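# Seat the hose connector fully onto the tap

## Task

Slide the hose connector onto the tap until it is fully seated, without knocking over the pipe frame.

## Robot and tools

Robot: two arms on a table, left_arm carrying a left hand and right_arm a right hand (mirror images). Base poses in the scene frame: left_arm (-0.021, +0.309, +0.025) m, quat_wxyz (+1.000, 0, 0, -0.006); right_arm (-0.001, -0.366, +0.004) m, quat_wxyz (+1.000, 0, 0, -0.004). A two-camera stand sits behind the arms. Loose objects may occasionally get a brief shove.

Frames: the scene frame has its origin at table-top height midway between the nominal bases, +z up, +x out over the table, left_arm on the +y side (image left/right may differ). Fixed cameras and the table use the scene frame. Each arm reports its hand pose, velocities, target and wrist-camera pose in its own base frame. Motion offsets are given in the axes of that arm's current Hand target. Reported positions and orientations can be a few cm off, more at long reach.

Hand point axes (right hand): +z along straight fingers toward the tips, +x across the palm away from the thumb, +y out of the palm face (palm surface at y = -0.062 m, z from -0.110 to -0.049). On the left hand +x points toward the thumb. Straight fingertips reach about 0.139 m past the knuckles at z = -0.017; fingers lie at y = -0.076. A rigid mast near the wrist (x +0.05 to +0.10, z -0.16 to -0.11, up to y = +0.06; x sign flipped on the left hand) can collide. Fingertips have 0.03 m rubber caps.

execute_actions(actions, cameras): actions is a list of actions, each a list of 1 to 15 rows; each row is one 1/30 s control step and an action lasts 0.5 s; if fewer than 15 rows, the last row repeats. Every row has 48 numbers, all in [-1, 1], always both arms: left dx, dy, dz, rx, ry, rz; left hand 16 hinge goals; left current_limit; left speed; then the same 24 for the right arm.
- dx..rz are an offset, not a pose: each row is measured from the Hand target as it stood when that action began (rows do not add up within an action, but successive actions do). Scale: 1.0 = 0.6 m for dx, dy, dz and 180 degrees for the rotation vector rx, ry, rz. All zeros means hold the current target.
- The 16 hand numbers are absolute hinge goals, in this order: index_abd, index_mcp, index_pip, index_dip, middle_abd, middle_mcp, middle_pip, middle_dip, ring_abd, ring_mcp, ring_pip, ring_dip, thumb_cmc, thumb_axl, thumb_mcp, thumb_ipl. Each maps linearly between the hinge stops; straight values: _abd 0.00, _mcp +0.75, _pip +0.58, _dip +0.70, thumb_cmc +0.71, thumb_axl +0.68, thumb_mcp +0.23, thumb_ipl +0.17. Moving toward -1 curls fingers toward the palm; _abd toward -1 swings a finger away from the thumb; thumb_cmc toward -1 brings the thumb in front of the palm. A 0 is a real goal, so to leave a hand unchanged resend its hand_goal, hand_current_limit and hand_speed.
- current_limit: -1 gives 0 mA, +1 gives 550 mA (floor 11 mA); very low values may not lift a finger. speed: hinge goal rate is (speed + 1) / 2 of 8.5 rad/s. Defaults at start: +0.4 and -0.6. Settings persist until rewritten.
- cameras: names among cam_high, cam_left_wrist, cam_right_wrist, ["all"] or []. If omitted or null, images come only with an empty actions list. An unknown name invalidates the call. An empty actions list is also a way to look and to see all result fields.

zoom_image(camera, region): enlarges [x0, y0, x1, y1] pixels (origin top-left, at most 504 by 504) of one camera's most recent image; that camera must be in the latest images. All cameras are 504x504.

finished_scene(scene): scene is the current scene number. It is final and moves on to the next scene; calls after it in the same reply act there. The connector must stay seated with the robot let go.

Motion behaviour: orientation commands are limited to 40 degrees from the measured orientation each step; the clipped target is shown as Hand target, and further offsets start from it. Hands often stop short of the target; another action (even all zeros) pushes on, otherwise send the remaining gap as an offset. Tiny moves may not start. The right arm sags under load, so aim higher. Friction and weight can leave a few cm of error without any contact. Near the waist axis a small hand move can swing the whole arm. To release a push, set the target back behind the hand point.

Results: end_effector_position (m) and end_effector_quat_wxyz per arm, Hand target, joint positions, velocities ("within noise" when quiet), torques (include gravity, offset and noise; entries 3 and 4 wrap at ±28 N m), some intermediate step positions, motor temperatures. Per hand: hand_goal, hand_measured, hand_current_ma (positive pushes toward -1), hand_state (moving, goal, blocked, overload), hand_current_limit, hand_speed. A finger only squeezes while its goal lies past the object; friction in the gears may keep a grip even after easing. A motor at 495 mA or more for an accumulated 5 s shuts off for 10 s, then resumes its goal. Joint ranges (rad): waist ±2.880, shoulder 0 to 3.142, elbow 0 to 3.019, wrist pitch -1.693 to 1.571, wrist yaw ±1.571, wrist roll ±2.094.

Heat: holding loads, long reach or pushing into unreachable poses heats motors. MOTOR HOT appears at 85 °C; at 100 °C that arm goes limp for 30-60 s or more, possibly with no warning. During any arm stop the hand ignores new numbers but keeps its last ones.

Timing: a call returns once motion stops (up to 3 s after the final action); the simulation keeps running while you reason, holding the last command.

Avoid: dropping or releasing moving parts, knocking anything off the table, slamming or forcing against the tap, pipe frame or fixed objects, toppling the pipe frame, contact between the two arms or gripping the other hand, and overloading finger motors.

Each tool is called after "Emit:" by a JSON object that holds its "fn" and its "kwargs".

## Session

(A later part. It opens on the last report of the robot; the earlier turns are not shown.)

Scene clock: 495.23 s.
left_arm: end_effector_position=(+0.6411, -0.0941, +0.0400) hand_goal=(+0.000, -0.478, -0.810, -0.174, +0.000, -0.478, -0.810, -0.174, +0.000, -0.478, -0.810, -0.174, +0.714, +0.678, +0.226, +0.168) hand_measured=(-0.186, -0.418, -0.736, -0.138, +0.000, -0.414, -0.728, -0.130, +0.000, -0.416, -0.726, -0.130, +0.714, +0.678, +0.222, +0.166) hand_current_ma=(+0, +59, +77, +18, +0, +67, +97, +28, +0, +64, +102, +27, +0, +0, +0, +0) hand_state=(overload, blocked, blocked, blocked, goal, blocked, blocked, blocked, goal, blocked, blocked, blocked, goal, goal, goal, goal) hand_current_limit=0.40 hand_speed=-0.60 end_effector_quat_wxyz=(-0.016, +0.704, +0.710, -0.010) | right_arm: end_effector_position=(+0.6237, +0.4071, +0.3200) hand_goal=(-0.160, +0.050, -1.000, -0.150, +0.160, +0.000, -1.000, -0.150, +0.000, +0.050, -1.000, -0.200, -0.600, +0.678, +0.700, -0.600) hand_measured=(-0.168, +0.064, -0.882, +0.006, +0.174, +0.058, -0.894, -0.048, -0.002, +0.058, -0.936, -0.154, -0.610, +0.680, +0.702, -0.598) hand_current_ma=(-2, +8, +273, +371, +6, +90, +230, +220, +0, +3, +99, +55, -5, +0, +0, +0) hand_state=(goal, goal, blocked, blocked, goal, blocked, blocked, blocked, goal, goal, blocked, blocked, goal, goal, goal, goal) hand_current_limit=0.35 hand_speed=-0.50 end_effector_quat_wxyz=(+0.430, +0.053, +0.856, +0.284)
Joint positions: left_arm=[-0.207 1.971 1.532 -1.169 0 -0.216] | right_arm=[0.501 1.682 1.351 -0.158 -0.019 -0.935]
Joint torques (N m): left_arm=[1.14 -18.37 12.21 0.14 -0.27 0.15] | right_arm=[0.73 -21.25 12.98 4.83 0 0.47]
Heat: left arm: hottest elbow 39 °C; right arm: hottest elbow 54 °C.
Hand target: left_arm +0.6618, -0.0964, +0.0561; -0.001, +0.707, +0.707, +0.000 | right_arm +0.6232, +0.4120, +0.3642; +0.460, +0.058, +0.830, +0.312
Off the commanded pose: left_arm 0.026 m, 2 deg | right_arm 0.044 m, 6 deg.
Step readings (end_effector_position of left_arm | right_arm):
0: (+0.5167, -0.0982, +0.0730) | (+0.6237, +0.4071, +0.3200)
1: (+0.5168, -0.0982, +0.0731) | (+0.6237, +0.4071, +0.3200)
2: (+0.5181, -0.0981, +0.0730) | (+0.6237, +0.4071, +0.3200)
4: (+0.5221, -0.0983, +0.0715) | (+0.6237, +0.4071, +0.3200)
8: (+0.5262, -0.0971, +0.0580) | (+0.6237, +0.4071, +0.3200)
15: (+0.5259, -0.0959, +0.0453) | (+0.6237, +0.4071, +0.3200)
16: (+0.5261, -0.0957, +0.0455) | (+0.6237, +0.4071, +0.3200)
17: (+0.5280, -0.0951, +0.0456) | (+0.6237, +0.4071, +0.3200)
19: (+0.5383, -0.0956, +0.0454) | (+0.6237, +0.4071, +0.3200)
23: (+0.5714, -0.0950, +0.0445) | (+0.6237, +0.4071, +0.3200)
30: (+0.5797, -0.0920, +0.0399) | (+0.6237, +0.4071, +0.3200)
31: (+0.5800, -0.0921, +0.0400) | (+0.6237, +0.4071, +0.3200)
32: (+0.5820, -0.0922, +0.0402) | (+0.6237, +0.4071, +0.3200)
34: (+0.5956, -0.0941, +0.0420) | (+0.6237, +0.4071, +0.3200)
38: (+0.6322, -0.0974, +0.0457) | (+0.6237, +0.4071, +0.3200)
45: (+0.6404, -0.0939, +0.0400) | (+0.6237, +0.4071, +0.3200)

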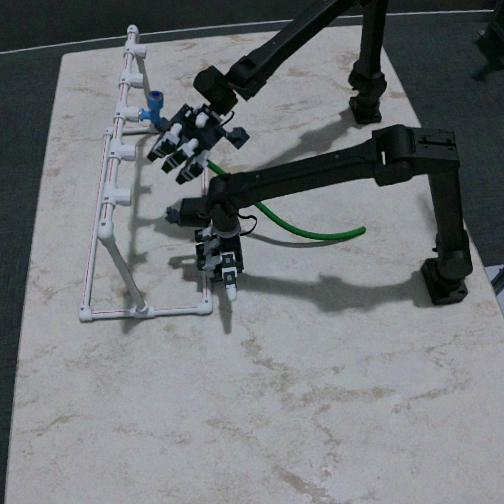

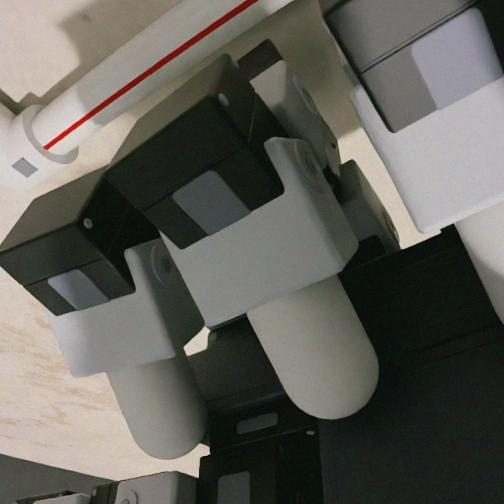

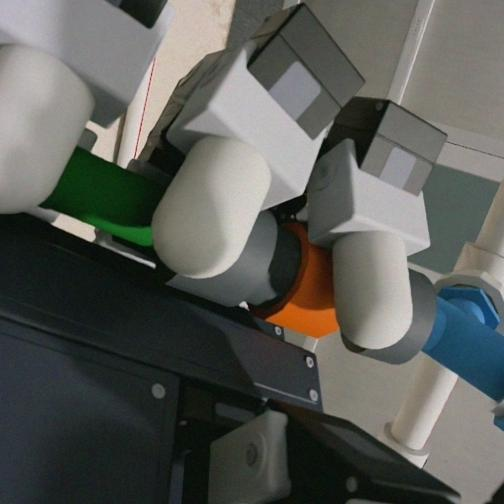

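Emit:
{"fn": "execute_actions", "kwargs": {"actions": [[[0,0.098,0,0,0,0,0,-0.479,-0.81,-0.174,0,-0.479,-0.81,-0.174,0,-0.479,-0.81,-0.174,0.714,0.678,0.226,0.168,0.4,-0.6,0,0,0,0,0,0,-0.16,0.05,-1,-0.15,0.16,0.0,-1,-0.15,0,0.05,-1,-0.2,-0.6,0.678,0.7,-0.6,0.35,-0.5]],[[0,0,0.033,0,0,0,0,-0.479,-0.81,-0.174,0,-0.479,-0.81,-0.174,0,-0.479,-0.81,-0.174,0.714,0.678,0.226,0.168,0.4,-0.6,0,0,0,0,0,0,-0.16,0.05,-1,-0.15,0.16,0.0,-1,-0.15,0,0.05,-1,-0.2,-0.6,0.678,0.7,-0.6,0.35,-0.5]]], "cameras": ["all"]}}

Scene clock: 497.77 s.
left_arm: end_effector_position=(+0.7011, -0.0951, +0.0265) hand_goal=(+0.000, -0.478, -0.810, -0.174, +0.000, -0.478, -0.810, -0.174, +0.000, -0.478, -0.810, -0.174, +0.714, +0.678, +0.226, +0.168) hand_measured=(-0.186, -0.418, -0.736, -0.138, +0.000, -0.414, -0.728, -0.130, +0.000, -0.416, -0.726, -0.130, +0.714, +0.678, +0.222, +0.166) hand_current_ma=(+0, +59, +77, +18, +0, +67, +97, +28, +0, +64, +102, +27, +0, +0, +0, +0) hand_state=(overload, blocked, blocked, blocked, goal, blocked, blocked, blocked, goal, blocked, blocked, blocked, goal, goal, goal, goal) hand_current_limit=0.40 hand_speed=-0.60 end_effector_quat_wxyz=(-0.017, +0.704, +0.710, -0.012) | right_arm: end_effector_position=(+0.6238, +0.4071, +0.3201) hand_goal=(-0.160, +0.050, -1.000, -0.150, +0.160, +0.000, -1.000, -0.150, +0.000, +0.050, -1.000, -0.200, -0.600, +0.678, +0.700, -0.600) hand_measured=(-0.168, +0.064, -0.882, +0.004, +0.174, +0.058, -0.894, -0.048, -0.002, +0.058, -0.936, -0.154, -0.610, +0.680, +0.702, -0.598) hand_current_ma=(-2, +8, +273, +371, +6, +90, +230, +220, +0, +3, +99, +55, -5, +0, +0, +0) hand_state=(goal, goal, blocked, blocked, goal, blocked, blocked, blocked, goal, goal, blocked, blocked, goal, goal, goal, goal) hand_current_limit=0.35 hand_speed=-0.50 end_effector_quat_wxyz=(+0.430, +0.053, +0.855, +0.284)
Joint positions: left_arm=[-0.189 2.134 1.767 -1.245 0 -0.197] | right_arm=[0.501 1.682 1.351 -0.157 -0.019 -0.935]
Joint torques (N m): left_arm=[1.14 -20.54 11.66 0.77 -0.26 0.15] | right_arm=[0.62 -21.07 13 4.82 0 0.46]
Heat: left arm: hottest elbow 39 °C; right arm: hottest elbow 54 °C.
Hand target: left_arm +0.7206, -0.0962, +0.0362; -0.001, +0.707, +0.707, +0.000 | right_arm +0.6232, +0.4120, +0.3642; +0.460, +0.058, +0.830, +0.312
Off the commanded pose: left_arm 0.022 m, 2 deg | right_arm 0.044 m, 6 deg.
Step readings (end_effector_position of left_arm | right_arm):
0: (+0.6411, -0.0941, +0.0400) | (+0.6237, +0.4071, +0.3200)
1: (+0.6416, -0.0943, +0.0403) | (+0.6237, +0.4071, +0.3200)
2: (+0.6437, -0.0943, +0.0408) | (+0.6237, +0.4071, +0.3200)
4: (+0.6578, -0.0959, +0.0431) | (+0.6237, +0.4071, +0.3200)
8: (+0.6920, -0.0986, +0.0461) | (+0.6237, +0.4071, +0.3200)
15: (+0.6995, -0.0949, +0.0379) | (+0.6237, +0.4071, +0.3200)
16: (+0.6996, -0.0947, +0.0370) | (+0.6237, +0.4071, +0.3200)
17: (+0.6996, -0.0947, +0.0358) | (+0.6237, +0.4071, +0.3200)
19: (+0.6993, -0.0946, +0.0335) | (+0.6237, +0.4071, +0.3200)
23: (+0.7000, -0.0948, +0.0269) | (+0.6237, +0.4071, +0.3200)
30: (+0.7011, -0.0951, +0.0265) | (+0.6238, +0.4071, +0.3201)

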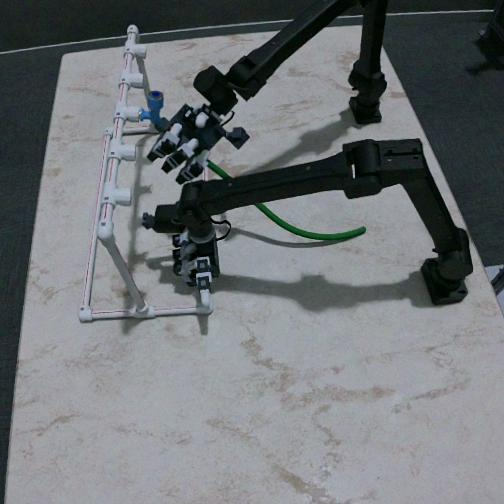

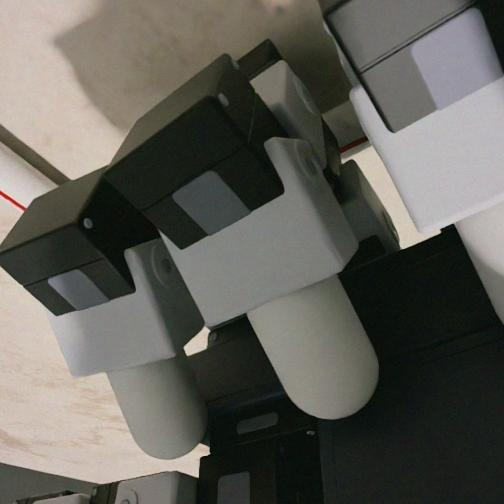

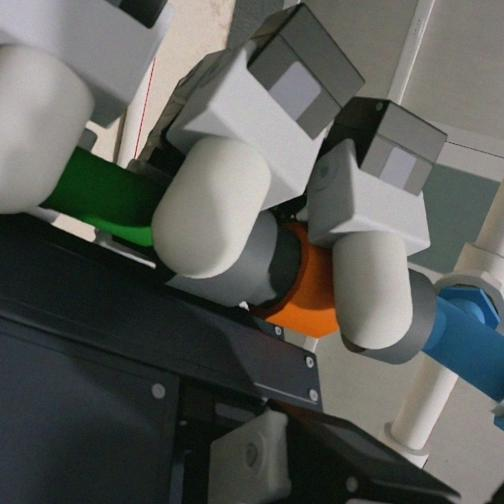

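Emit:
{"fn": "execute_actions", "kwargs": {"actions": [[[0,0,0.025,0,0,0,0,-0.479,-0.81,-0.174,0,-0.479,-0.81,-0.174,0,-0.479,-0.81,-0.174,0.714,0.678,0.226,0.168,0.4,-0.6,0,0,0,0,0,0,-0.16,0.05,-1,-0.15,0.16,0.0,-1,-0.15,0,0.05,-1,-0.2,-0.6,0.678,0.7,-0.6,0.35,-0.5]],[[0,0,0.02,0,0,0,0,-0.479,-0.81,-0.174,0,-0.479,-0.81,-0.174,0,-0.479,-0.81,-0.174,0.714,0.678,0.226,0.168,0.4,-0.6,0,0,0,0,0,0,-0.16,0.05,-1,-0.15,0.16,0.0,-1,-0.15,0,0.05,-1,-0.2,-0.6,0.678,0.7,-0.6,0.35,-0.5]]]}}

Scene clock: 499.37 s.
left_arm: end_effector_position=(+0.7112, -0.0974, +0.0111) hand_goal=(+0.000, -0.478, -0.810, -0.174, +0.000, -0.478, -0.810, -0.174, +0.000, -0.478, -0.810, -0.174, +0.714, +0.678, +0.226, +0.168) hand_measured=(-0.186, -0.418, -0.736, -0.138, +0.000, -0.414, -0.728, -0.130, +0.000, -0.420, -0.724, -0.130, +0.714, +0.678, +0.222, +0.166) hand_current_ma=(+0, +59, +77, +18, +0, +67, +97, +28, +0, +54, +106, +27, +0, +0, +0, +0) hand_state=(overload, blocked, blocked, blocked, goal, blocked, blocked, blocked, goal, blocked, blocked, blocked, goal, goal, goal, goal) hand_current_limit=0.40 hand_speed=-0.60 end_effector_quat_wxyz=(-0.007, +0.706, +0.708, -0.005) | right_arm: end_effector_position=(+0.6238, +0.4071, +0.3201) hand_goal=(-0.160, +0.050, -1.000, -0.150, +0.160, +0.000, -1.000, -0.150, +0.000, +0.050, -1.000, -0.200, -0.600, +0.678, +0.700, -0.600) hand_measured=(-0.168, +0.064, -0.882, +0.004, +0.174, +0.058, -0.894, -0.048, -0.002, +0.058, -0.936, -0.154, -0.610, +0.680, +0.702, -0.598) hand_current_ma=(-2, +8, +273, +371, +6, +90, +230, +220, +0, +3, +99, +55, -5, +0, +0, +0) hand_state=(goal, goal, blocked, blocked, goal, blocked, blocked, blocked, goal, goal, blocked, blocked, goal, goal, goal, goal) hand_current_limit=0.35 hand_speed=-0.50 end_effector_quat_wxyz=(+0.430, +0.053, +0.855, +0.284)
Joint positions: left_arm=[-0.189 2.162 1.767 -1.192 0 -0.193] | right_arm=[0.501 1.682 1.351 -0.157 -0.019 -0.935]
Joint torques (N m): left_arm=[1.14 -20.72 9.39 0.85 -0.26 0.11] | right_arm=[0.62 -21.19 13 4.85 -0.01 0.46]
Heat: left arm: hottest elbow 39 °C; right arm: hottest elbow 54 °C.
Hand target: left_arm +0.7205, -0.0963, +0.0091; -0.001, +0.707, +0.707, +0.000 | right_arm +0.6232, +0.4120, +0.3642; +0.460, +0.058, +0.830, +0.312
Off the commanded pose: left_arm 0.010 m, 1 deg | right_arm 0.044 m, 6 deg.
Step readings (end_effector_position of left_arm | right_arm):
0: (+0.7011, -0.0951, +0.0265) | (+0.6238, +0.4071, +0.3201)
1: (+0.7012, -0.0951, +0.0265) | (+0.6238, +0.4071, +0.3201)
2: (+0.7019, -0.0952, +0.0265) | (+0.6238, +0.4071, +0.3201)
4: (+0.7040, -0.0956, +0.0256) | (+0.6238, +0.4071, +0.3201)
8: (+0.7072, -0.0962, +0.0233) | (+0.6238, +0.4071, +0.3201)
15: (+0.7087, -0.0966, +0.0209) | (+0.6238, +0.4071, +0.3201)
16: (+0.7088, -0.0967, +0.0207) | (+0.6238, +0.4071, +0.3201)
17: (+0.7092, -0.0968, +0.0206) | (+0.6238, +0.4071, +0.3201)
19: (+0.7101, -0.0969, +0.0191) | (+0.6238, +0.4071, +0.3201)
23: (+0.7107, -0.0971, +0.0115) | (+0.6238, +0.4071, +0.3201)
30: (+0.7112, -0.0974, +0.0111) | (+0.6238, +0.4071, +0.3201)

Emit:
{"fn": "execute_actions", "kwargs": {"actions": [[[0,-0.022,0.01,0,0,0,0,-0.479,-0.81,-0.174,0,-0.479,-0.81,-0.174,0,-0.479,-0.81,-0.174,0.714,0.678,0.226,0.168,0.4,-0.6,0,0,0,0,0,0,-0.16,0.05,-1,-0.15,0.16,0.0,-1,-0.15,0,0.05,-1,-0.2,-0.6,0.678,0.7,-0.6,0.35,-0.5]],[[0,-0.01,0.01,0,0,0,0,-0.479,-0.81,-0.174,0,-0.479,-0.81,-0.174,0,-0.479,-0.81,-0.174,0.714,0.678,0.226,0.168,0.4,-0.6,0,0,0,0,0,0,-0.16,0.05,-1,-0.15,0.16,0.0,-1,-0.15,0,0.05,-1,-0.2,-0.6,0.678,0.7,-0.6,0.35,-0.5]]], "cameras": ["all"]}}

Scene clock: 501.07 s.
left_arm: end_effector_position=(+0.7115, -0.0975, +0.0105) hand_goal=(+0.000, -0.478, -0.810, -0.174, +0.000, -0.478, -0.810, -0.174, +0.000, -0.478, -0.810, -0.174, +0.714, +0.678, +0.226, +0.168) hand_measured=(-0.186, -0.418, -0.736, -0.138, +0.000, -0.414, -0.728, -0.130, +0.000, -0.420, -0.724, -0.130, +0.714, +0.678, +0.222, +0.166) hand_current_ma=(+0, +59, +77, +18, +0, +67, +97, +28, +0, +54, +106, +27, +0, +0, +0, +0) hand_state=(overload, blocked, blocked, blocked, goal, blocked, blocked, blocked, goal, blocked, blocked, blocked, goal, goal, goal, goal) hand_current_limit=0.40 hand_speed=-0.60 end_effector_quat_wxyz=(+0.011, +0.706, +0.708, +0.007) | right_arm: end_effector_position=(+0.6238, +0.4071, +0.3201) hand_goal=(-0.160, +0.050, -1.000, -0.150, +0.160, +0.000, -1.000, -0.150, +0.000, +0.050, -1.000, -0.200, -0.600, +0.678, +0.700, -0.600) hand_measured=(-0.168, +0.064, -0.882, +0.004, +0.174, +0.058, -0.894, -0.048, -0.002, +0.058, -0.936, -0.154, -0.610, +0.680, +0.702, -0.598) hand_current_ma=(-2, +8, +273, +371, +6, +90, +230, +220, +0, +3, +99, +55, -5, +0, +0, +0) hand_state=(goal, goal, blocked, blocked, goal, blocked, blocked, blocked, goal, goal, blocked, blocked, goal, goal, goal, goal) hand_current_limit=0.35 hand_speed=-0.50 end_effector_quat_wxyz=(+0.430, +0.053, +0.855, +0.284)
Joint positions: left_arm=[-0.189 2.14 1.717 -1.121 0 -0.193] | right_arm=[0.501 1.682 1.351 -0.157 -0.019 -0.935]
Joint torques (N m): left_arm=[0.73 -21.42 5.64 0.51 -0.28 0.06] | right_arm=[0.79 -21.07 12.98 4.83 0 0.47]
Heat: left arm: hottest elbow 39 °C; right arm: hottest elbow 54 °C.
Hand target: left_arm +0.7013, -0.0963, -0.0029; -0.001, +0.707, +0.707, +0.000 | right_arm +0.6232, +0.4120, +0.3642; +0.460, +0.058, +0.830, +0.312
Off the commanded pose: left_arm 0.017 m, 2 deg | right_arm 0.044 m, 6 deg.
Step readings (end_effector_position of left_arm | right_arm):
0: (+0.7112, -0.0974, +0.0111) | (+0.6238, +0.4071, +0.3201)
1: (+0.7114, -0.0974, +0.0111) | (+0.6238, +0.4071, +0.3201)
2: (+0.7122, -0.0975, +0.0114) | (+0.6238, +0.4071, +0.3201)
4: (+0.7135, -0.0978, +0.0106) | (+0.6238, +0.4071, +0.3201)
8: (+0.7134, -0.0978, +0.0109) | (+0.6238, +0.4071, +0.3201)
15: (+0.7131, -0.0978, +0.0107) | (+0.6238, +0.4071, +0.3201)
16: (+0.7132, -0.0978, +0.0109) | (+0.6238, +0.4071, +0.3201)
17: (+0.7129, -0.0977, +0.0108) | (+0.6238, +0.4071, +0.3201)
19: (+0.7125, -0.0977, +0.0106) | (+0.6238, +0.4071, +0.3201)
23: (+0.7116, -0.0975, +0.0105) | (+0.6238, +0.4071, +0.3201)
30: (+0.7115, -0.0975, +0.0106) | (+0.6238, +0.4071, +0.3201)

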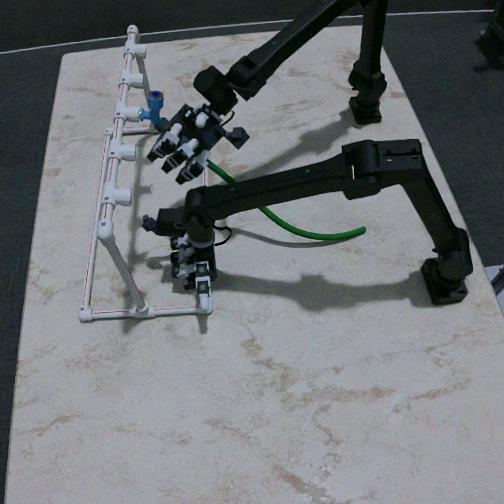

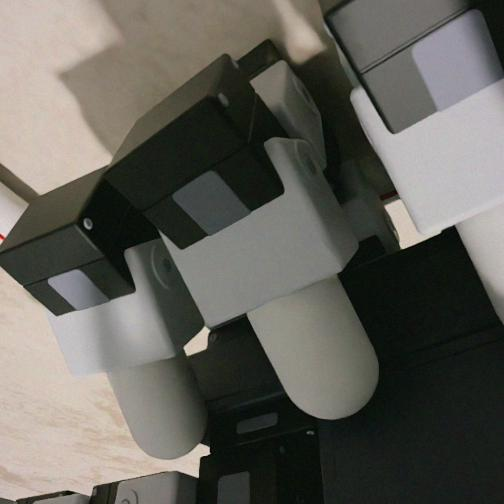

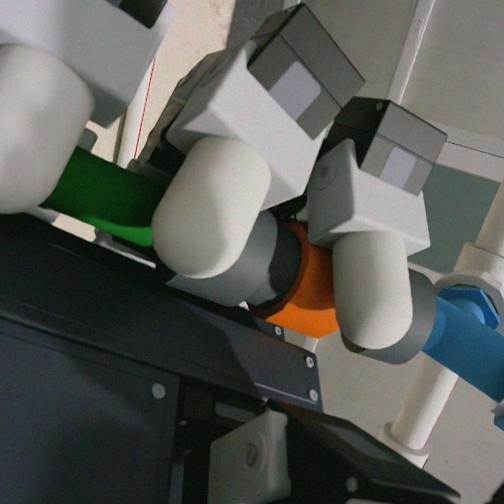

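Emit:
{"fn": "execute_actions", "kwargs": {"actions": [[[0,-0.01,-0.05,0,0,0,0,-0.479,-0.81,-0.174,0,-0.479,-0.81,-0.174,0,-0.479,-0.81,-0.174,0.714,0.678,0.226,0.168,0.4,-0.6,0,0,0,0,0,0,-0.16,0.05,-1,-0.15,0.16,0.0,-1,-0.15,0,0.05,-1,-0.2,-0.6,0.678,0.7,-0.6,0.35,-0.5]],[[0,-0.015,-0.02,0,0,0,0,-0.479,-0.81,-0.174,0,-0.479,-0.81,-0.174,0,-0.479,-0.81,-0.174,0.714,0.678,0.226,0.168,0.4,-0.6,0,0,0,0,0,0,-0.16,0.05,-1,-0.15,0.16,0.0,-1,-0.15,0,0.05,-1,-0.2,-0.6,0.678,0.7,-0.6,0.35,-0.5]]]}}

Scene clock: 502.83 s.
left_arm: end_effector_position=(+0.6914, -0.0941, +0.0294) hand_goal=(+0.000, -0.478, -0.810, -0.174, +0.000, -0.478, -0.810, -0.174, +0.000, -0.478, -0.810, -0.174, +0.714, +0.678, +0.226, +0.168) hand_measured=(-0.186, -0.418, -0.736, -0.138, +0.000, -0.414, -0.728, -0.130, +0.000, -0.420, -0.724, -0.130, +0.714, +0.678, +0.222, +0.166) hand_current_ma=(+0, +59, +77, +18, +0, +67, +97, +28, +0, +55, +106, +27, +0, +0, +0, +0) hand_state=(overload, blocked, blocked, blocked, goal, blocked, blocked, blocked, goal, blocked, blocked, blocked, goal, goal, goal, goal) hand_current_limit=0.40 hand_speed=-0.60 end_effector_quat_wxyz=(-0.002, +0.708, +0.707, -0.001) | right_arm: end_effector_position=(+0.6223, +0.4091, +0.3201) hand_goal=(-0.160, +0.050, -1.000, -0.150, +0.160, +0.000, -1.000, -0.150, +0.000, +0.050, -1.000, -0.200, -0.600, +0.678, +0.700, -0.600) hand_measured=(-0.168, +0.060, -0.882, +0.004, +0.174, +0.054, -0.894, -0.048, -0.002, +0.058, -0.936, -0.154, -0.610, +0.680, +0.702, -0.598) hand_current_ma=(-2, +5, +275, +371, +6, +82, +230, +220, +0, +3, +99, +55, -5, +0, +0, +0) hand_state=(goal, goal, blocked, blocked, goal, blocked, blocked, blocked, goal, goal, blocked, blocked, goal, goal, goal, goal) hand_current_limit=0.35 hand_speed=-0.50 end_effector_quat_wxyz=(+0.431, +0.052, +0.854, +0.286)
Joint positions: left_arm=[-0.189 2.084 1.682 -1.172 0 -0.188] | right_arm=[0.504 1.682 1.347 -0.149 -0.019 -0.935]
Joint torques (N m): left_arm=[0.38 -23.36 6.84 0.17 -0.28 -0.05] | right_arm=[0.38 -21.07 13.31 4.51 0 0.46]
Heat: left arm: hottest elbow 39 °C; right arm: hottest elbow 54 °C.
Hand target: left_arm +0.6864, -0.0963, +0.0392; -0.001, +0.707, +0.707, +0.000 | right_arm +0.6233, +0.4118, +0.3642; +0.460, +0.058, +0.830, +0.312
Off the commanded pose: left_arm 0.011 m, 0 deg | right_arm 0.044 m, 5 deg.
Step readings (end_effector_position of left_arm | right_arm):
0: (+0.7115, -0.0975, +0.0105) | (+0.6238, +0.4071, +0.3201)
1: (+0.7115, -0.0975, +0.0108) | (+0.6238, +0.4071, +0.3201)
2: (+0.7115, -0.0975, +0.0113) | (+0.6238, +0.4071, +0.3201)
4: (+0.7086, -0.0969, +0.0116) | (+0.6238, +0.4071, +0.3201)
8: (+0.7049, -0.0965, +0.0114) | (+0.6237, +0.4070, +0.3199)
15: (+0.7039, -0.0964, +0.0115) | (+0.6237, +0.4071, +0.3201)
16: (+0.7038, -0.0964, +0.0116) | (+0.6237, +0.4071, +0.3201)
17: (+0.7034, -0.0964, +0.0118) | (+0.6238, +0.4071, +0.3202)
19: (+0.7005, -0.0959, +0.0127) | (+0.6238, +0.4071, +0.3207)
23: (+0.6958, -0.0950, +0.0173) | (+0.6232, +0.4084, +0.3217)
30: (+0.6942, -0.0946, +0.0288) | (+0.6228, +0.4088, +0.3212)

Emit:
{"fn": "execute_actions", "kwargs": {"actions": [[[0,0.005,0.045,0,0,0,0,-0.479,-0.81,-0.174,0,-0.479,-0.81,-0.174,0,-0.479,-0.81,-0.174,0.714,0.678,0.226,0.168,0.4,-0.6,0,0,0,0,0,0,-0.16,0.05,-1,-0.15,0.16,0.0,-1,-0.15,0,0.05,-1,-0.2,-0.6,0.678,0.7,-0.6,0.35,-0.5]],[[0,0,0.035,0,0,0,0,-0.479,-0.81,-0.174,0,-0.479,-0.81,-0.174,0,-0.479,-0.81,-0.174,0.714,0.678,0.226,0.168,0.4,-0.6,0,0,0,0,0,0,-0.16,0.05,-1,-0.15,0.16,0.0,-1,-0.15,0,0.05,-1,-0.2,-0.6,0.678,0.7,-0.6,0.35,-0.5]]], "cameras": ["all"]}}

Scene clock: 504.43 s.
left_arm: end_effector_position=(+0.6975, -0.0950, +0.0108) hand_goal=(+0.000, -0.478, -0.810, -0.174, +0.000, -0.478, -0.810, -0.174, +0.000, -0.478, -0.810, -0.174, +0.714, +0.678, +0.226, +0.168) hand_measured=(-0.186, -0.418, -0.736, -0.138, +0.000, -0.416, -0.728, -0.130, +0.000, -0.420, -0.724, -0.130, +0.714, +0.678, +0.222, +0.166) hand_current_ma=(+0, +59, +77, +18, +0, +64, +97, +28, +0, +53, +107, +27, +0, +0, +0, +0) hand_state=(overload, blocked, blocked, blocked, goal, blocked, blocked, blocked, goal, blocked, blocked, blocked, goal, goal, goal, goal) hand_current_limit=0.40 hand_speed=-0.60 end_effector_quat_wxyz=(+0.012, +0.708, +0.707, +0.009) | right_arm: end_effector_position=(+0.6223, +0.4091, +0.3201) hand_goal=(-0.160, +0.050, -1.000, -0.150, +0.160, +0.000, -1.000, -0.150, +0.000, +0.050, -1.000, -0.200, -0.600, +0.678, +0.700, -0.600) hand_measured=(-0.168, +0.060, -0.882, +0.004, +0.174, +0.054, -0.894, -0.048, -0.002, +0.058, -0.936, -0.154, -0.610, +0.680, +0.702, -0.598) hand_current_ma=(-2, +5, +275, +371, +6, +82, +230, +220, +0, +3, +99, +55, -5, +0, +0, +0) hand_state=(goal, goal, blocked, blocked, goal, blocked, blocked, blocked, goal, goal, blocked, blocked, goal, goal, goal, goal) hand_current_limit=0.35 hand_speed=-0.50 end_effector_quat_wxyz=(+0.431, +0.052, +0.854, +0.286)
Joint positions: left_arm=[-0.189 2.103 1.651 -1.089 -0.001 -0.188] | right_arm=[0.504 1.682 1.347 -0.149 -0.019 -0.935]
Joint torques (N m): left_arm=[0.38 -19.49 6.39 0.58 -0.24 -0.04] | right_arm=[0.38 -21.13 13.26 4.49 0 0.46]
Heat: left arm: hottest elbow 39 °C; right arm: hottest elbow 53 °C.
Hand target: left_arm +0.6893, -0.0963, -0.0088; -0.001, +0.707, +0.707, +0.000 | right_arm +0.6233, +0.4118, +0.3642; +0.460, +0.058, +0.830, +0.312
Off the commanded pose: left_arm 0.021 m, 2 deg | right_arm 0.044 m, 5 deg.
Step readings (end_effector_position of left_arm | right_arm):
0: (+0.6914, -0.0941, +0.0294) | (+0.6223, +0.4091, +0.3201)
1: (+0.6914, -0.0941, +0.0294) | (+0.6223, +0.4091, +0.3201)
2: (+0.6911, -0.0940, +0.0290) | (+0.6223, +0.4091, +0.3201)
4: (+0.6919, -0.0942, +0.0284) | (+0.6223, +0.4091, +0.3201)
8: (+0.6944, -0.0946, +0.0279) | (+0.6223, +0.4091, +0.3201)
15: (+0.6953, -0.0947, +0.0273) | (+0.6223, +0.4091, +0.3201)
16: (+0.6955, -0.0947, +0.0273) | (+0.6223, +0.4091, +0.3201)
17: (+0.6958, -0.0948, +0.0268) | (+0.6223, +0.4091, +0.3201)
19: (+0.6971, -0.0950, +0.0251) | (+0.6223, +0.4091, +0.3201)
23: (+0.6984, -0.0951, +0.0191) | (+0.6223, +0.4091, +0.3201)
30: (+0.6975, -0.0950, +0.0108) | (+0.6223, +0.4091, +0.3201)

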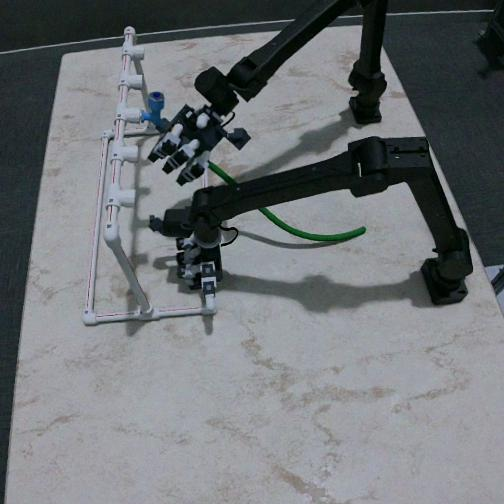

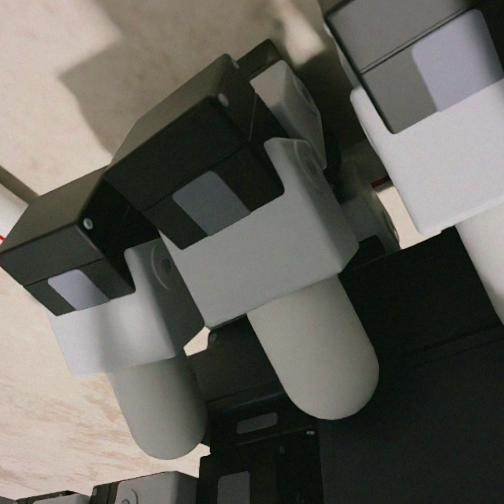

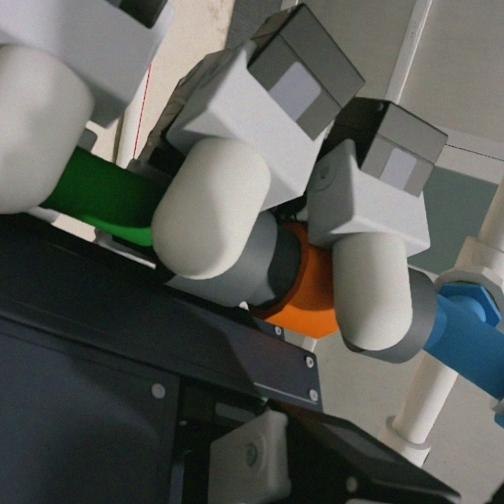

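Emit:
{"fn": "zoom_image", "kwargs": {"camera": "cam_high", "region": [60, 10, 260, 330]}}

Scaled by 1.575 from the camera's 504x504 image, which has a finer 720x720 frame.

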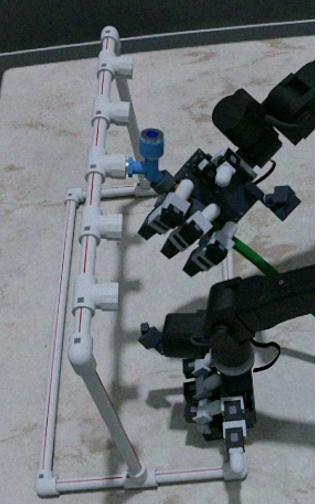

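Emit:
{"fn": "execute_actions", "kwargs": {"actions": [[[0,0.025,0.0,0,0,0,0,-0.479,-0.81,-0.174,0,-0.479,-0.81,-0.174,0,-0.479,-0.81,-0.174,0.714,0.678,0.226,0.168,0.4,-0.6,0,0,0,0,0,0,-0.16,0.05,-1,-0.15,0.16,0.0,-1,-0.15,0,0.05,-1,-0.2,-0.6,0.678,0.7,-0.6,0.35,-0.5]]], "cameras": ["all"]}}

Emit:
{"fn": "zoom_image", "kwargs": {"camera": "cam_high", "region": [60, 10, 260, 330]}}

Scene clock: 507.03 s.
left_arm: end_effector_position=(+0.6980, -0.0951, +0.0105) hand_goal=(+0.000, -0.478, -0.810, -0.174, +0.000, -0.478, -0.810, -0.174, +0.000, -0.478, -0.810, -0.174, +0.714, +0.678, +0.226, +0.168) hand_measured=(-0.186, -0.418, -0.736, -0.138, +0.000, -0.416, -0.728, -0.130, +0.000, -0.420, -0.724, -0.130, +0.714, +0.678, +0.222, +0.166) hand_current_ma=(+0, +59, +77, +18, +0, +64, +97, +28, +0, +53, +107, +27, +0, +0, +0, +0) hand_state=(overload, blocked, blocked, blocked, goal, blocked, blocked, blocked, goal, blocked, blocked, blocked, goal, goal, goal, goal) hand_current_limit=0.40 hand_speed=-0.60 end_effector_quat_wxyz=(+0.009, +0.708, +0.707, +0.007) | right_arm: end_effector_position=(+0.6223, +0.4091, +0.3201) hand_goal=(-0.160, +0.050, -1.000, -0.150, +0.160, +0.000, -1.000, -0.150, +0.000, +0.050, -1.000, -0.200, -0.600, +0.678, +0.700, -0.600) hand_measured=(-0.168, +0.060, -0.882, +0.004, +0.174, +0.054, -0.894, -0.048, -0.002, +0.058, -0.936, -0.154, -0.610, +0.680, +0.702, -0.598) hand_current_ma=(-2, +5, +275, +371, +6, +82, +230, +220, +0, +3, +99, +55, -5, +0, +0, +0) hand_state=(goal, goal, blocked, blocked, goal, blocked, blocked, blocked, goal, goal, blocked, blocked, goal, goal, goal, goal) hand_current_limit=0.35 hand_speed=-0.50 end_effector_quat_wxyz=(+0.431, +0.052, +0.854, +0.286)
Joint positions: left_arm=[-0.189 2.108 1.662 -1.103 -0.001 -0.188] | right_arm=[0.504 1.682 1.347 -0.149 -0.019 -0.935]
Joint torques (N m): left_arm=[0.79 -16.97 10.5 0.24 -0.23 0.01] | right_arm=[0.38 -21.19 13.26 4.49 0 0.45]
Heat: left arm: hottest elbow 39 °C; right arm: hottest elbow 53 °C.
Hand target: left_arm +0.7044, -0.0963, -0.0088; -0.001, +0.707, +0.707, +0.000 | right_arm +0.6233, +0.4118, +0.3642; +0.460, +0.058, +0.830, +0.312
Off the commanded pose: left_arm 0.020 m, 1 deg | right_arm 0.044 m, 5 deg.
Step readings (end_effector_position of left_arm | right_arm):
0: (+0.6975, -0.0950, +0.0108) | (+0.6223, +0.4091, +0.3201)
1: (+0.6975, -0.0950, +0.0108) | (+0.6223, +0.4091, +0.3201)
2: (+0.6975, -0.0950, +0.0108) | (+0.6223, +0.4091, +0.3201)
4: (+0.6975, -0.0950, +0.0105) | (+0.6223, +0.4091, +0.3201)
8: (+0.6978, -0.0951, +0.0106) | (+0.6223, +0.4091, +0.3201)
15: (+0.6979, -0.0951, +0.0105) | (+0.6223, +0.4091, +0.3201)

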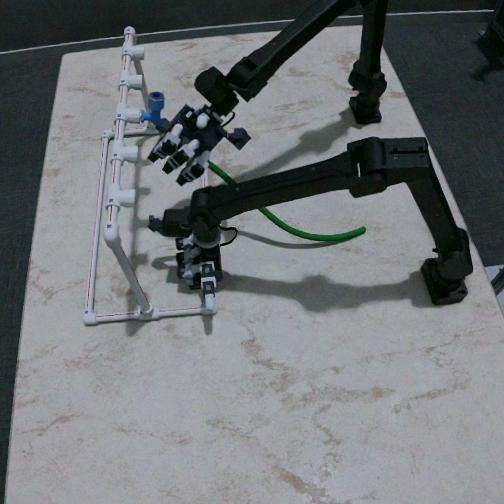

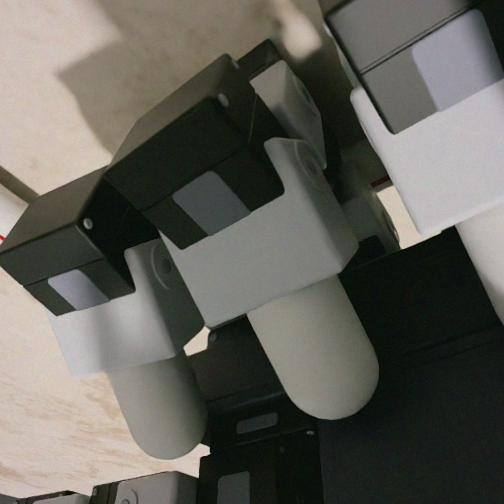

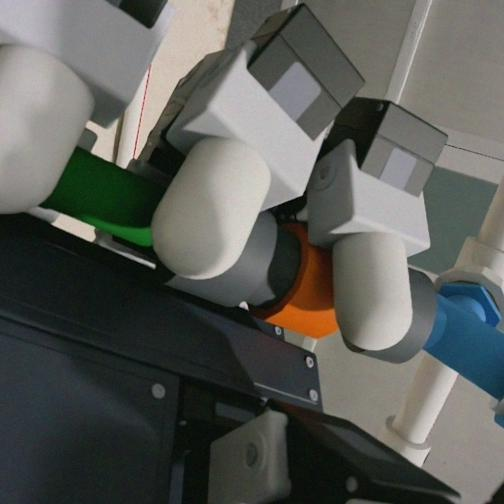

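Scaled by 1.575 from the camera's 504x504 image, which has a finer 720x720 frame.

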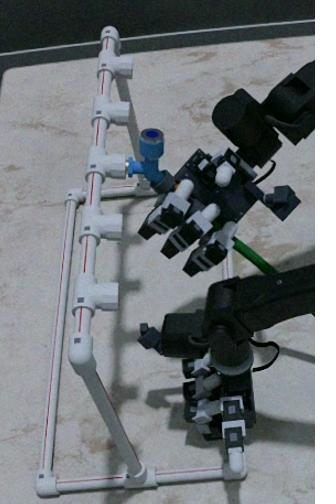

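Emit:
{"fn": "execute_actions", "kwargs": {"actions": [[[0,0.03,0.0,0,0,0,0,-0.479,-0.81,-0.174,0,-0.479,-0.81,-0.174,0,-0.479,-0.81,-0.174,0.714,0.678,0.226,0.168,0.4,-0.6,0,0,0,0,0,0,-0.16,0.05,-1,-0.15,0.16,0.0,-1,-0.15,0,0.05,-1,-0.2,-0.6,0.678,0.7,-0.6,0.35,-0.5]],[[0,0.03,0.0,0,0,0,0,-0.479,-0.81,-0.174,0,-0.479,-0.81,-0.174,0,-0.479,-0.81,-0.174,0.714,0.678,0.226,0.168,0.4,-0.6,0,0,0,0,0,0,-0.16,0.05,-1,-0.15,0.16,0.0,-1,-0.15,0,0.05,-1,-0.2,-0.6,0.678,0.7,-0.6,0.35,-0.5]]]}}

Emit:
{"fn": "execute_actions", "kwargs": {"actions": []}}

Emit:
{"fn": "zoom_image", "kwargs": {"camera": "cam_high", "region": [60, 10, 260, 330]}}

Scene clock: 508.70 s.
left_arm: end_effector_position=(+0.7322, -0.1003, +0.0110) hand_goal=(+0.000, -0.478, -0.810, -0.174, +0.000, -0.478, -0.810, -0.174, +0.000, -0.478, -0.810, -0.174, +0.714, +0.678, +0.226, +0.168) hand_measured=(-0.186, -0.418, -0.736, -0.138, +0.000, -0.416, -0.728, -0.130, +0.000, -0.420, -0.724, -0.130, +0.714, +0.678, +0.222, +0.166) hand_current_ma=(+0, +59, +77, +18, +0, +64, +97, +28, +0, +53, +107, +27, +0, +0, +0, +0) hand_state=(overload, blocked, blocked, blocked, goal, blocked, blocked, blocked, goal, blocked, blocked, blocked, goal, goal, goal, goal) hand_current_limit=0.40 hand_speed=-0.60 end_effector_quat_wxyz=(+0.008, +0.707, +0.707, +0.005) | right_arm: end_effector_position=(+0.6223, +0.4091, +0.3201) hand_goal=(-0.160, +0.050, -1.000, -0.150, +0.160, +0.000, -1.000, -0.150, +0.000, +0.050, -1.000, -0.200, -0.600, +0.678, +0.700, -0.600) hand_measured=(-0.168, +0.060, -0.882, +0.004, +0.174, +0.054, -0.894, -0.048, -0.002, +0.058, -0.936, -0.154, -0.610, +0.680, +0.702, -0.598) hand_current_ma=(-2, +5, +275, +371, +6, +82, +230, +220, +0, +3, +99, +55, -5, +0, +0, +0) hand_state=(goal, goal, blocked, blocked, goal, blocked, blocked, blocked, goal, goal, blocked, blocked, goal, goal, goal, goal) hand_current_limit=0.35 hand_speed=-0.50 end_effector_quat_wxyz=(+0.431, +0.052, +0.854, +0.286)
Joint positions: left_arm=[-0.187 2.197 1.821 -1.176 0.001 -0.187] | right_arm=[0.504 1.682 1.347 -0.149 -0.019 -0.935]
Joint torques (N m): left_arm=[1.38 -18.61 10.99 0.21 -0.29 0.11] | right_arm=[0.5 -21.13 13.24 4.48 0 0.46]
Heat: left arm: hottest elbow 39 °C; right arm: hottest elbow 52 °C.
Hand target: left_arm +0.7404, -0.0962, -0.0088; -0.001, +0.707, +0.707, +0.000 | right_arm +0.6233, +0.4118, +0.3642; +0.460, +0.058, +0.830, +0.312
Off the commanded pose: left_arm 0.022 m, 1 deg | right_arm 0.044 m, 5 deg.
Step readings (end_effector_position of left_arm | right_arm):
0: (+0.6980, -0.0951, +0.0105) | (+0.6223, +0.4091, +0.3201)
1: (+0.6981, -0.0951, +0.0105) | (+0.6223, +0.4091, +0.3201)
2: (+0.6987, -0.0953, +0.0105) | (+0.6223, +0.4091, +0.3201)
4: (+0.7030, -0.0963, +0.0105) | (+0.6223, +0.4091, +0.3201)
8: (+0.7129, -0.0982, +0.0107) | (+0.6223, +0.4091, +0.3201)
15: (+0.7145, -0.0986, +0.0106) | (+0.6223, +0.4091, +0.3201)
16: (+0.7147, -0.0986, +0.0109) | (+0.6223, +0.4091, +0.3201)
17: (+0.7155, -0.0988, +0.0110) | (+0.6223, +0.4091, +0.3201)
19: (+0.7201, -0.0993, +0.0108) | (+0.6223, +0.4091, +0.3201)
23: (+0.7306, -0.1000, +0.0111) | (+0.6223, +0.4091, +0.3201)
30: (+0.7321, -0.1003, +0.0109) | (+0.6223, +0.4091, +0.3201)

Scene clock: 508.70 s.
left_arm: end_effector_position=(+0.7322, -0.1003, +0.0110) hand_goal=(+0.000, -0.478, -0.810, -0.174, +0.000, -0.478, -0.810, -0.174, +0.000, -0.478, -0.810, -0.174, +0.714, +0.678, +0.226, +0.168) hand_measured=(-0.186, -0.418, -0.736, -0.138, +0.000, -0.416, -0.728, -0.130, +0.000, -0.420, -0.724, -0.130, +0.714, +0.678, +0.222, +0.166) hand_current_ma=(+0, +59, +77, +18, +0, +64, +97, +28, +0, +53, +107, +27, +0, +0, +0, +0) hand_state=(overload, blocked, blocked, blocked, goal, blocked, blocked, blocked, goal, blocked, blocked, blocked, goal, goal, goal, goal) hand_current_limit=0.40 hand_speed=-0.60 end_effector_quat_wxyz=(+0.008, +0.707, +0.707, +0.005) | right_arm: end_effector_position=(+0.6223, +0.4091, +0.3201) hand_goal=(-0.160, +0.050, -1.000, -0.150, +0.160, +0.000, -1.000, -0.150, +0.000, +0.050, -1.000, -0.200, -0.600, +0.678, +0.700, -0.600) hand_measured=(-0.168, +0.060, -0.882, +0.004, +0.174, +0.054, -0.894, -0.048, -0.002, +0.058, -0.936, -0.154, -0.610, +0.680, +0.702, -0.598) hand_current_ma=(-2, +5, +275, +371, +6, +82, +230, +220, +0, +3, +99, +55, -5, +0, +0, +0) hand_state=(goal, goal, blocked, blocked, goal, blocked, blocked, blocked, goal, goal, blocked, blocked, goal, goal, goal, goal) hand_current_limit=0.35 hand_speed=-0.50 end_effector_quat_wxyz=(+0.431, +0.052, +0.854, +0.286)
Joint positions: left_arm=[-0.187 2.197 1.821 -1.176 0.001 -0.187] | right_arm=[0.504 1.682 1.347 -0.149 -0.019 -0.935]
Joint velocities: within noise
Joint torques (N m): left_arm=[1.38 -18.61 10.99 0.21 -0.29 0.11] | right_arm=[0.5 -21.13 13.24 4.48 0 0.46]
Motor temperatures (°C): left_arm=[37 37 39 36 31 32] | right_arm=[35 40 52 33 33 30]
Heat: left arm: hottest elbow 39 °C; right arm: hottest elbow 52 °C.
Hand target: left_arm +0.7404, -0.0962, -0.0088; -0.001, +0.707, +0.707, +0.000 | right_arm +0.6233, +0.4118, +0.3642; +0.460, +0.058, +0.830, +0.312
Off the commanded pose: left_arm 0.022 m, 1 deg | right_arm 0.044 m, 5 deg.

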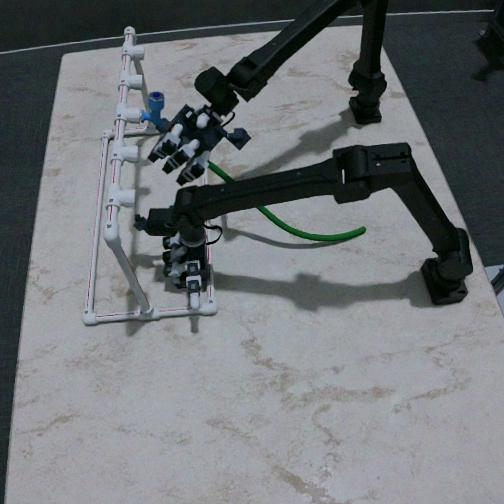

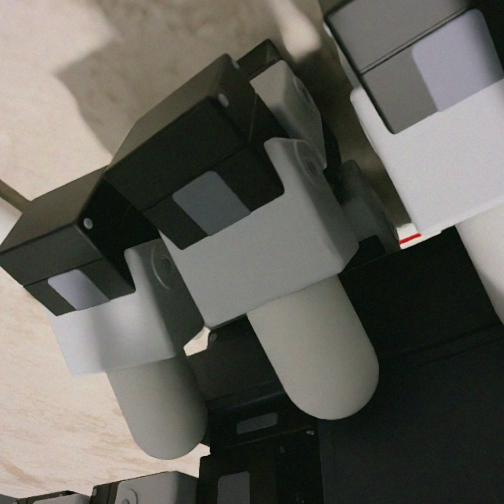

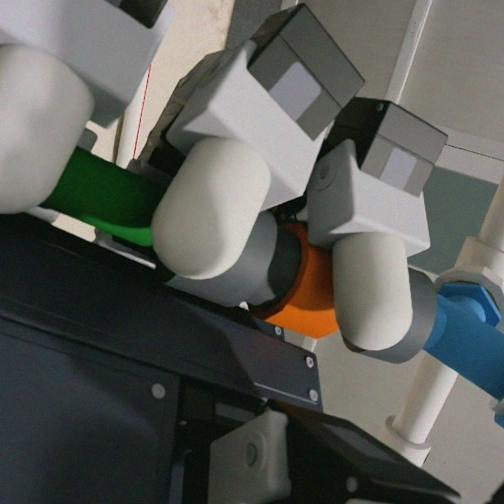

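Scaled by 1.575 from the camera's 504x504 image, which has a finer 720x720 frame.

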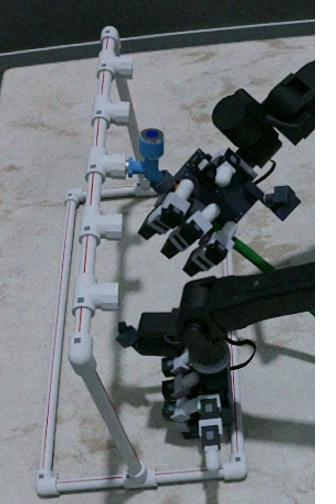

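Emit:
{"fn": "zoom_image", "kwargs": {"camera": "cam_high", "region": [140, 180, 260, 330]}}

Emit:
{"fn": "zoom_image", "kwargs": {"camera": "cam_left_wrist", "region": [260, 60, 504, 304]}}

Scaled by 3.360 from the camera's 504x504 image, which has a finer 720x720 frame.

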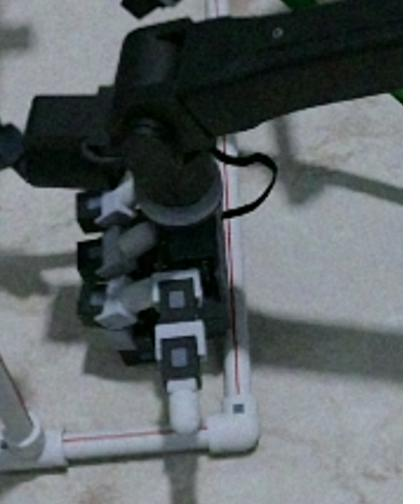

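Scaled by 2.066 from the camera's 504x504 image, which has a finer 720x720 frame.

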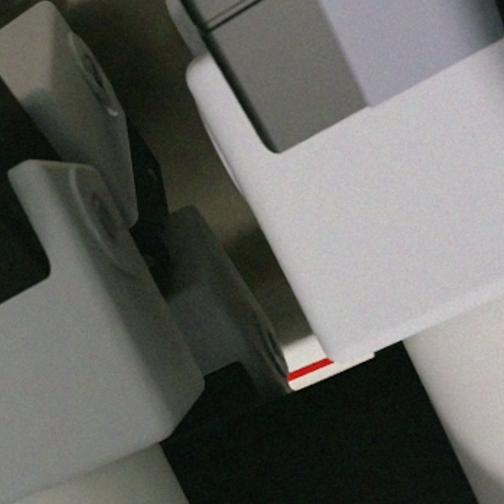

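Emit:
{"fn": "execute_actions", "kwargs": {"actions": [[[0,0,-0.08,0,0,0,0,-0.479,-0.81,-0.174,0,-0.479,-0.81,-0.174,0,-0.479,-0.81,-0.174,0.714,0.678,0.226,0.168,0.4,-0.6,0,0,0,0,0,0,-0.16,0.05,-1,-0.15,0.16,0.0,-1,-0.15,0,0.05,-1,-0.2,-0.6,0.678,0.7,-0.6,0.35,-0.5]],[[0,0,-0.08,0,0,0,0,-0.479,-0.81,-0.174,0,-0.479,-0.81,-0.174,0,-0.479,-0.81,-0.174,0.714,0.678,0.226,0.168,0.4,-0.6,0,0,0,0,0,0,-0.16,0.05,-1,-0.15,0.16,0.0,-1,-0.15,0,0.05,-1,-0.2,-0.6,0.678,0.7,-0.6,0.35,-0.5]]], "cameras": ["cam_high","cam_left_wrist"]}}

Scene clock: 516.50 s.
left_arm: end_effector_position=(+0.7200, -0.0980, +0.0495) hand_goal=(+0.000, -0.478, -0.810, -0.174, +0.000, -0.478, -0.810, -0.174, +0.000, -0.478, -0.810, -0.174, +0.714, +0.678, +0.226, +0.168) hand_measured=(-0.186, -0.418, -0.736, -0.138, +0.000, -0.416, -0.728, -0.130, +0.000, -0.420, -0.724, -0.130, +0.714, +0.678, +0.222, +0.166) hand_current_ma=(+0, +59, +77, +18, +0, +64, +97, +28, +0, +54, +107, +27, +0, +0, +0, +0) hand_state=(overload, blocked, blocked, blocked, goal, blocked, blocked, blocked, goal, blocked, blocked, blocked, goal, goal, goal, goal) hand_current_limit=0.40 hand_speed=-0.60 end_effector_quat_wxyz=(-0.028, +0.707, +0.707, -0.019) | right_arm: end_effector_position=(+0.6223, +0.4091, +0.3201) hand_goal=(-0.160, +0.050, -1.000, -0.150, +0.160, +0.000, -1.000, -0.150, +0.000, +0.050, -1.000, -0.200, -0.600, +0.678, +0.700, -0.600) hand_measured=(-0.168, +0.060, -0.882, +0.004, +0.174, +0.054, -0.894, -0.048, -0.002, +0.058, -0.936, -0.154, -0.610, +0.680, +0.702, -0.598) hand_current_ma=(-2, +5, +275, +371, +6, +82, +230, +220, +0, +3, +99, +55, -5, +0, +0, +0) hand_state=(goal, goal, blocked, blocked, goal, blocked, blocked, blocked, goal, goal, blocked, blocked, goal, goal, goal, goal) hand_current_limit=0.35 hand_speed=-0.50 end_effector_quat_wxyz=(+0.431, +0.052, +0.854, +0.286)
Joint positions: left_arm=[-0.187 2.181 1.917 -1.373 0.001 -0.187] | right_arm=[0.504 1.682 1.347 -0.149 -0.019 -0.935]
Joint torques (N m): left_arm=[1.38 -24.47 12.74 0.09 -0.32 0.1] | right_arm=[0.38 -21.13 13.3 4.51 0 0.46]
Heat: left arm: hottest elbow 40 °C; right arm: hottest elbow 51 °C.
Hand target: left_arm +0.7405, -0.0963, +0.0870; -0.001, +0.707, +0.707, +0.000 | right_arm +0.6233, +0.4118, +0.3642; +0.460, +0.058, +0.830, +0.312
Off the commanded pose: left_arm 0.043 m, 4 deg | right_arm 0.044 m, 5 deg.
Step readings (end_effector_position of left_arm | right_arm):
0: (+0.7321, -0.1003, +0.0110) | (+0.6223, +0.4091, +0.3201)
1: (+0.7322, -0.1003, +0.0114) | (+0.6223, +0.4091, +0.3201)
2: (+0.7319, -0.1003, +0.0119) | (+0.6223, +0.4091, +0.3201)
4: (+0.7278, -0.0995, +0.0121) | (+0.6223, +0.4091, +0.3201)
8: (+0.7206, -0.0981, +0.0121) | (+0.6223, +0.4091, +0.3201)
15: (+0.7195, -0.0979, +0.0144) | (+0.6223, +0.4091, +0.3201)
16: (+0.7195, -0.0979, +0.0149) | (+0.6223, +0.4091, +0.3201)
17: (+0.7184, -0.0977, +0.0158) | (+0.6223, +0.4091, +0.3201)
19: (+0.7154, -0.0971, +0.0191) | (+0.6223, +0.4091, +0.3201)
23: (+0.7163, -0.0973, +0.0313) | (+0.6223, +0.4091, +0.3201)
30: (+0.7203, -0.0981, +0.0488) | (+0.6223, +0.4091, +0.3201)
Images, in order (width x height): cam_high 504x504, cam_left_wrist 504x504.

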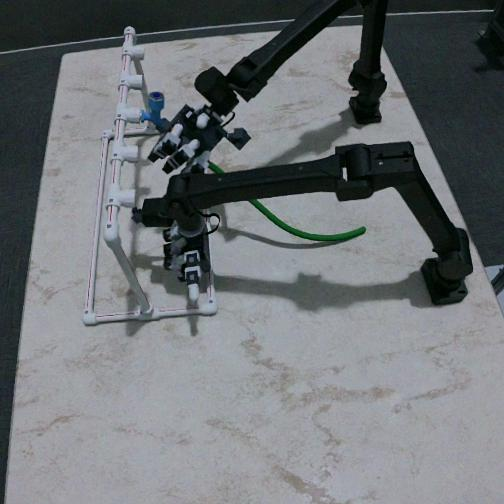

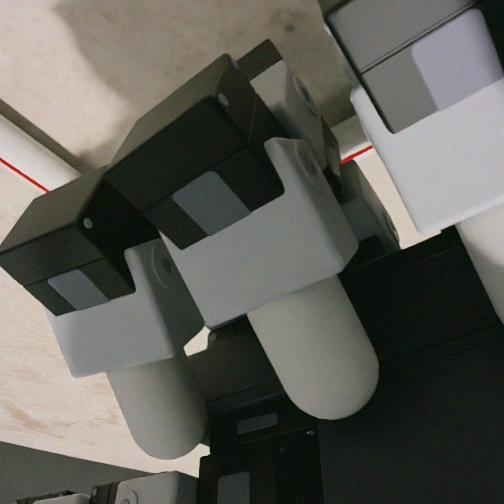

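Emit:
{"fn": "execute_actions", "kwargs": {"actions": [[[0,-0.04,0,0,0,0,0,-0.479,-0.81,-0.174,0,-0.479,-0.81,-0.174,0,-0.479,-0.81,-0.174,0.714,0.678,0.226,0.168,0.4,-0.6,0,0,0,0,0,0,-0.16,0.05,-1,-0.15,0.16,0.0,-1,-0.15,0,0.05,-1,-0.2,-0.6,0.678,0.7,-0.6,0.35,-0.5]]], "cameras": ["cam_high","cam_left_wrist","cam_right_wrist"]}}

Emit:
{"fn": "zoom_image", "kwargs": {"camera": "cam_right_wrist", "region": [200, 160, 504, 460]}}

Emit:
{"fn": "zoom_image", "kwargs": {"camera": "cam_high", "region": [60, 10, 260, 330]}}

Scene clock: 519.20 s.
left_arm: end_effector_position=(+0.7153, -0.0971, +0.0759) hand_goal=(+0.000, -0.478, -0.810, -0.174, +0.000, -0.478, -0.810, -0.174, +0.000, -0.478, -0.810, -0.174, +0.714, +0.678, +0.226, +0.168) hand_measured=(-0.186, -0.418, -0.736, -0.138, +0.000, -0.416, -0.728, -0.130, +0.000, -0.420, -0.724, -0.130, +0.714, +0.678, +0.222, +0.166) hand_current_ma=(+0, +59, +77, +18, +0, +64, +97, +28, +0, +54, +107, +27, +0, +0, +0, +0) hand_state=(overload, blocked, blocked, blocked, goal, blocked, blocked, blocked, goal, blocked, blocked, blocked, goal, goal, goal, goal) hand_current_limit=0.40 hand_speed=-0.60 end_effector_quat_wxyz=(-0.010, +0.707, +0.707, -0.007) | right_arm: end_effector_position=(+0.6223, +0.4091, +0.3201) hand_goal=(-0.160, +0.050, -1.000, -0.150, +0.160, +0.000, -1.000, -0.150, +0.000, +0.050, -1.000, -0.200, -0.600, +0.678, +0.700, -0.600) hand_measured=(-0.168, +0.060, -0.882, +0.004, +0.174, +0.054, -0.894, -0.048, -0.002, +0.058, -0.936, -0.154, -0.610, +0.680, +0.702, -0.598) hand_current_ma=(-2, +5, +275, +371, +6, +82, +230, +220, +0, +3, +99, +55, -5, +0, +0, +0) hand_state=(goal, goal, blocked, blocked, goal, blocked, blocked, blocked, goal, goal, blocked, blocked, goal, goal, goal, goal) hand_current_limit=0.35 hand_speed=-0.50 end_effector_quat_wxyz=(+0.431, +0.052, +0.854, +0.286)
Joint positions: left_arm=[-0.187 2.119 1.873 -1.349 0.001 -0.187] | right_arm=[0.504 1.682 1.347 -0.149 -0.019 -0.935]
Joint torques (N m): left_arm=[0.91 -23.88 7.46 0.81 -0.3 0.03] | right_arm=[0.32 -21.25 13.24 4.51 -0.01 0.45]
Heat: left arm: hottest elbow 40 °C; right arm: hottest elbow 51 °C.
Hand target: left_arm +0.7166, -0.0963, +0.0873; -0.001, +0.707, +0.707, +0.000 | right_arm +0.6233, +0.4118, +0.3642; +0.460, +0.058, +0.830, +0.312
Off the commanded pose: left_arm 0.011 m, 1 deg | right_arm 0.044 m, 5 deg.
Step readings (end_effector_position of left_arm | right_arm):
0: (+0.7200, -0.0980, +0.0495) | (+0.6223, +0.4091, +0.3201)
1: (+0.7200, -0.0980, +0.0495) | (+0.6223, +0.4091, +0.3201)
2: (+0.7201, -0.0980, +0.0503) | (+0.6223, +0.4091, +0.3201)
4: (+0.7201, -0.0980, +0.0524) | (+0.6223, +0.4091, +0.3201)
8: (+0.7157, -0.0972, +0.0625) | (+0.6223, +0.4091, +0.3201)
15: (+0.7166, -0.0974, +0.0776) | (+0.6223, +0.4091, +0.3201)

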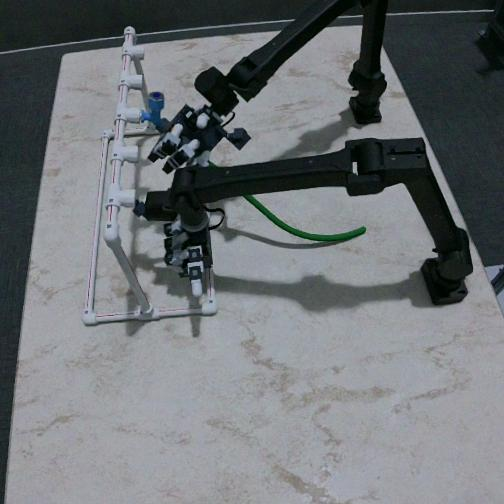

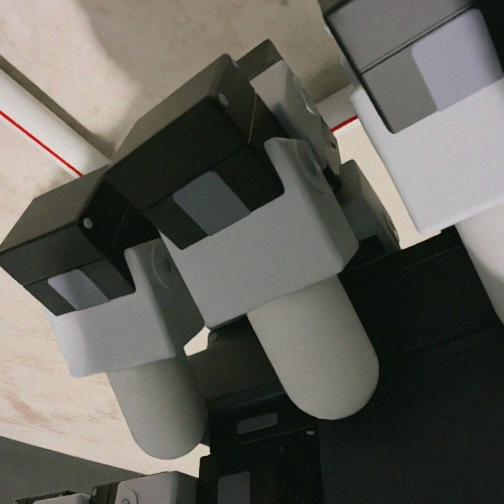

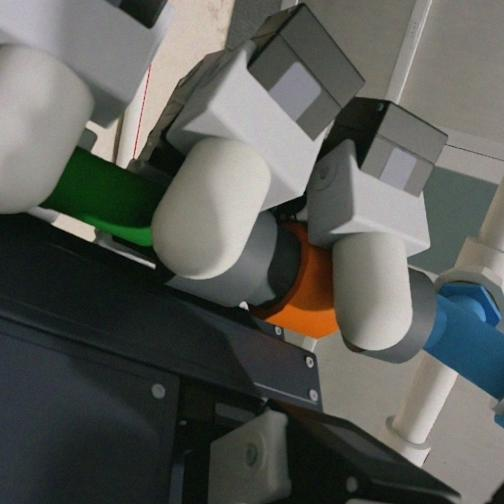

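Scaled by 1.658 from the camera's 504x504 image, which has a finer 720x720 frame.

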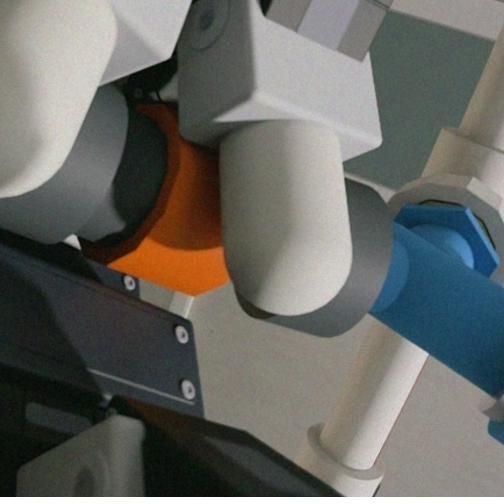

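Scaled by 1.575 from the camera's 504x504 image, which has a finer 720x720 frame.

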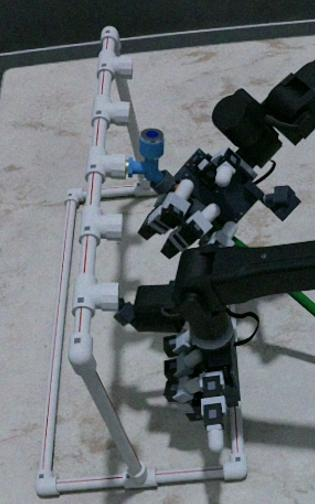

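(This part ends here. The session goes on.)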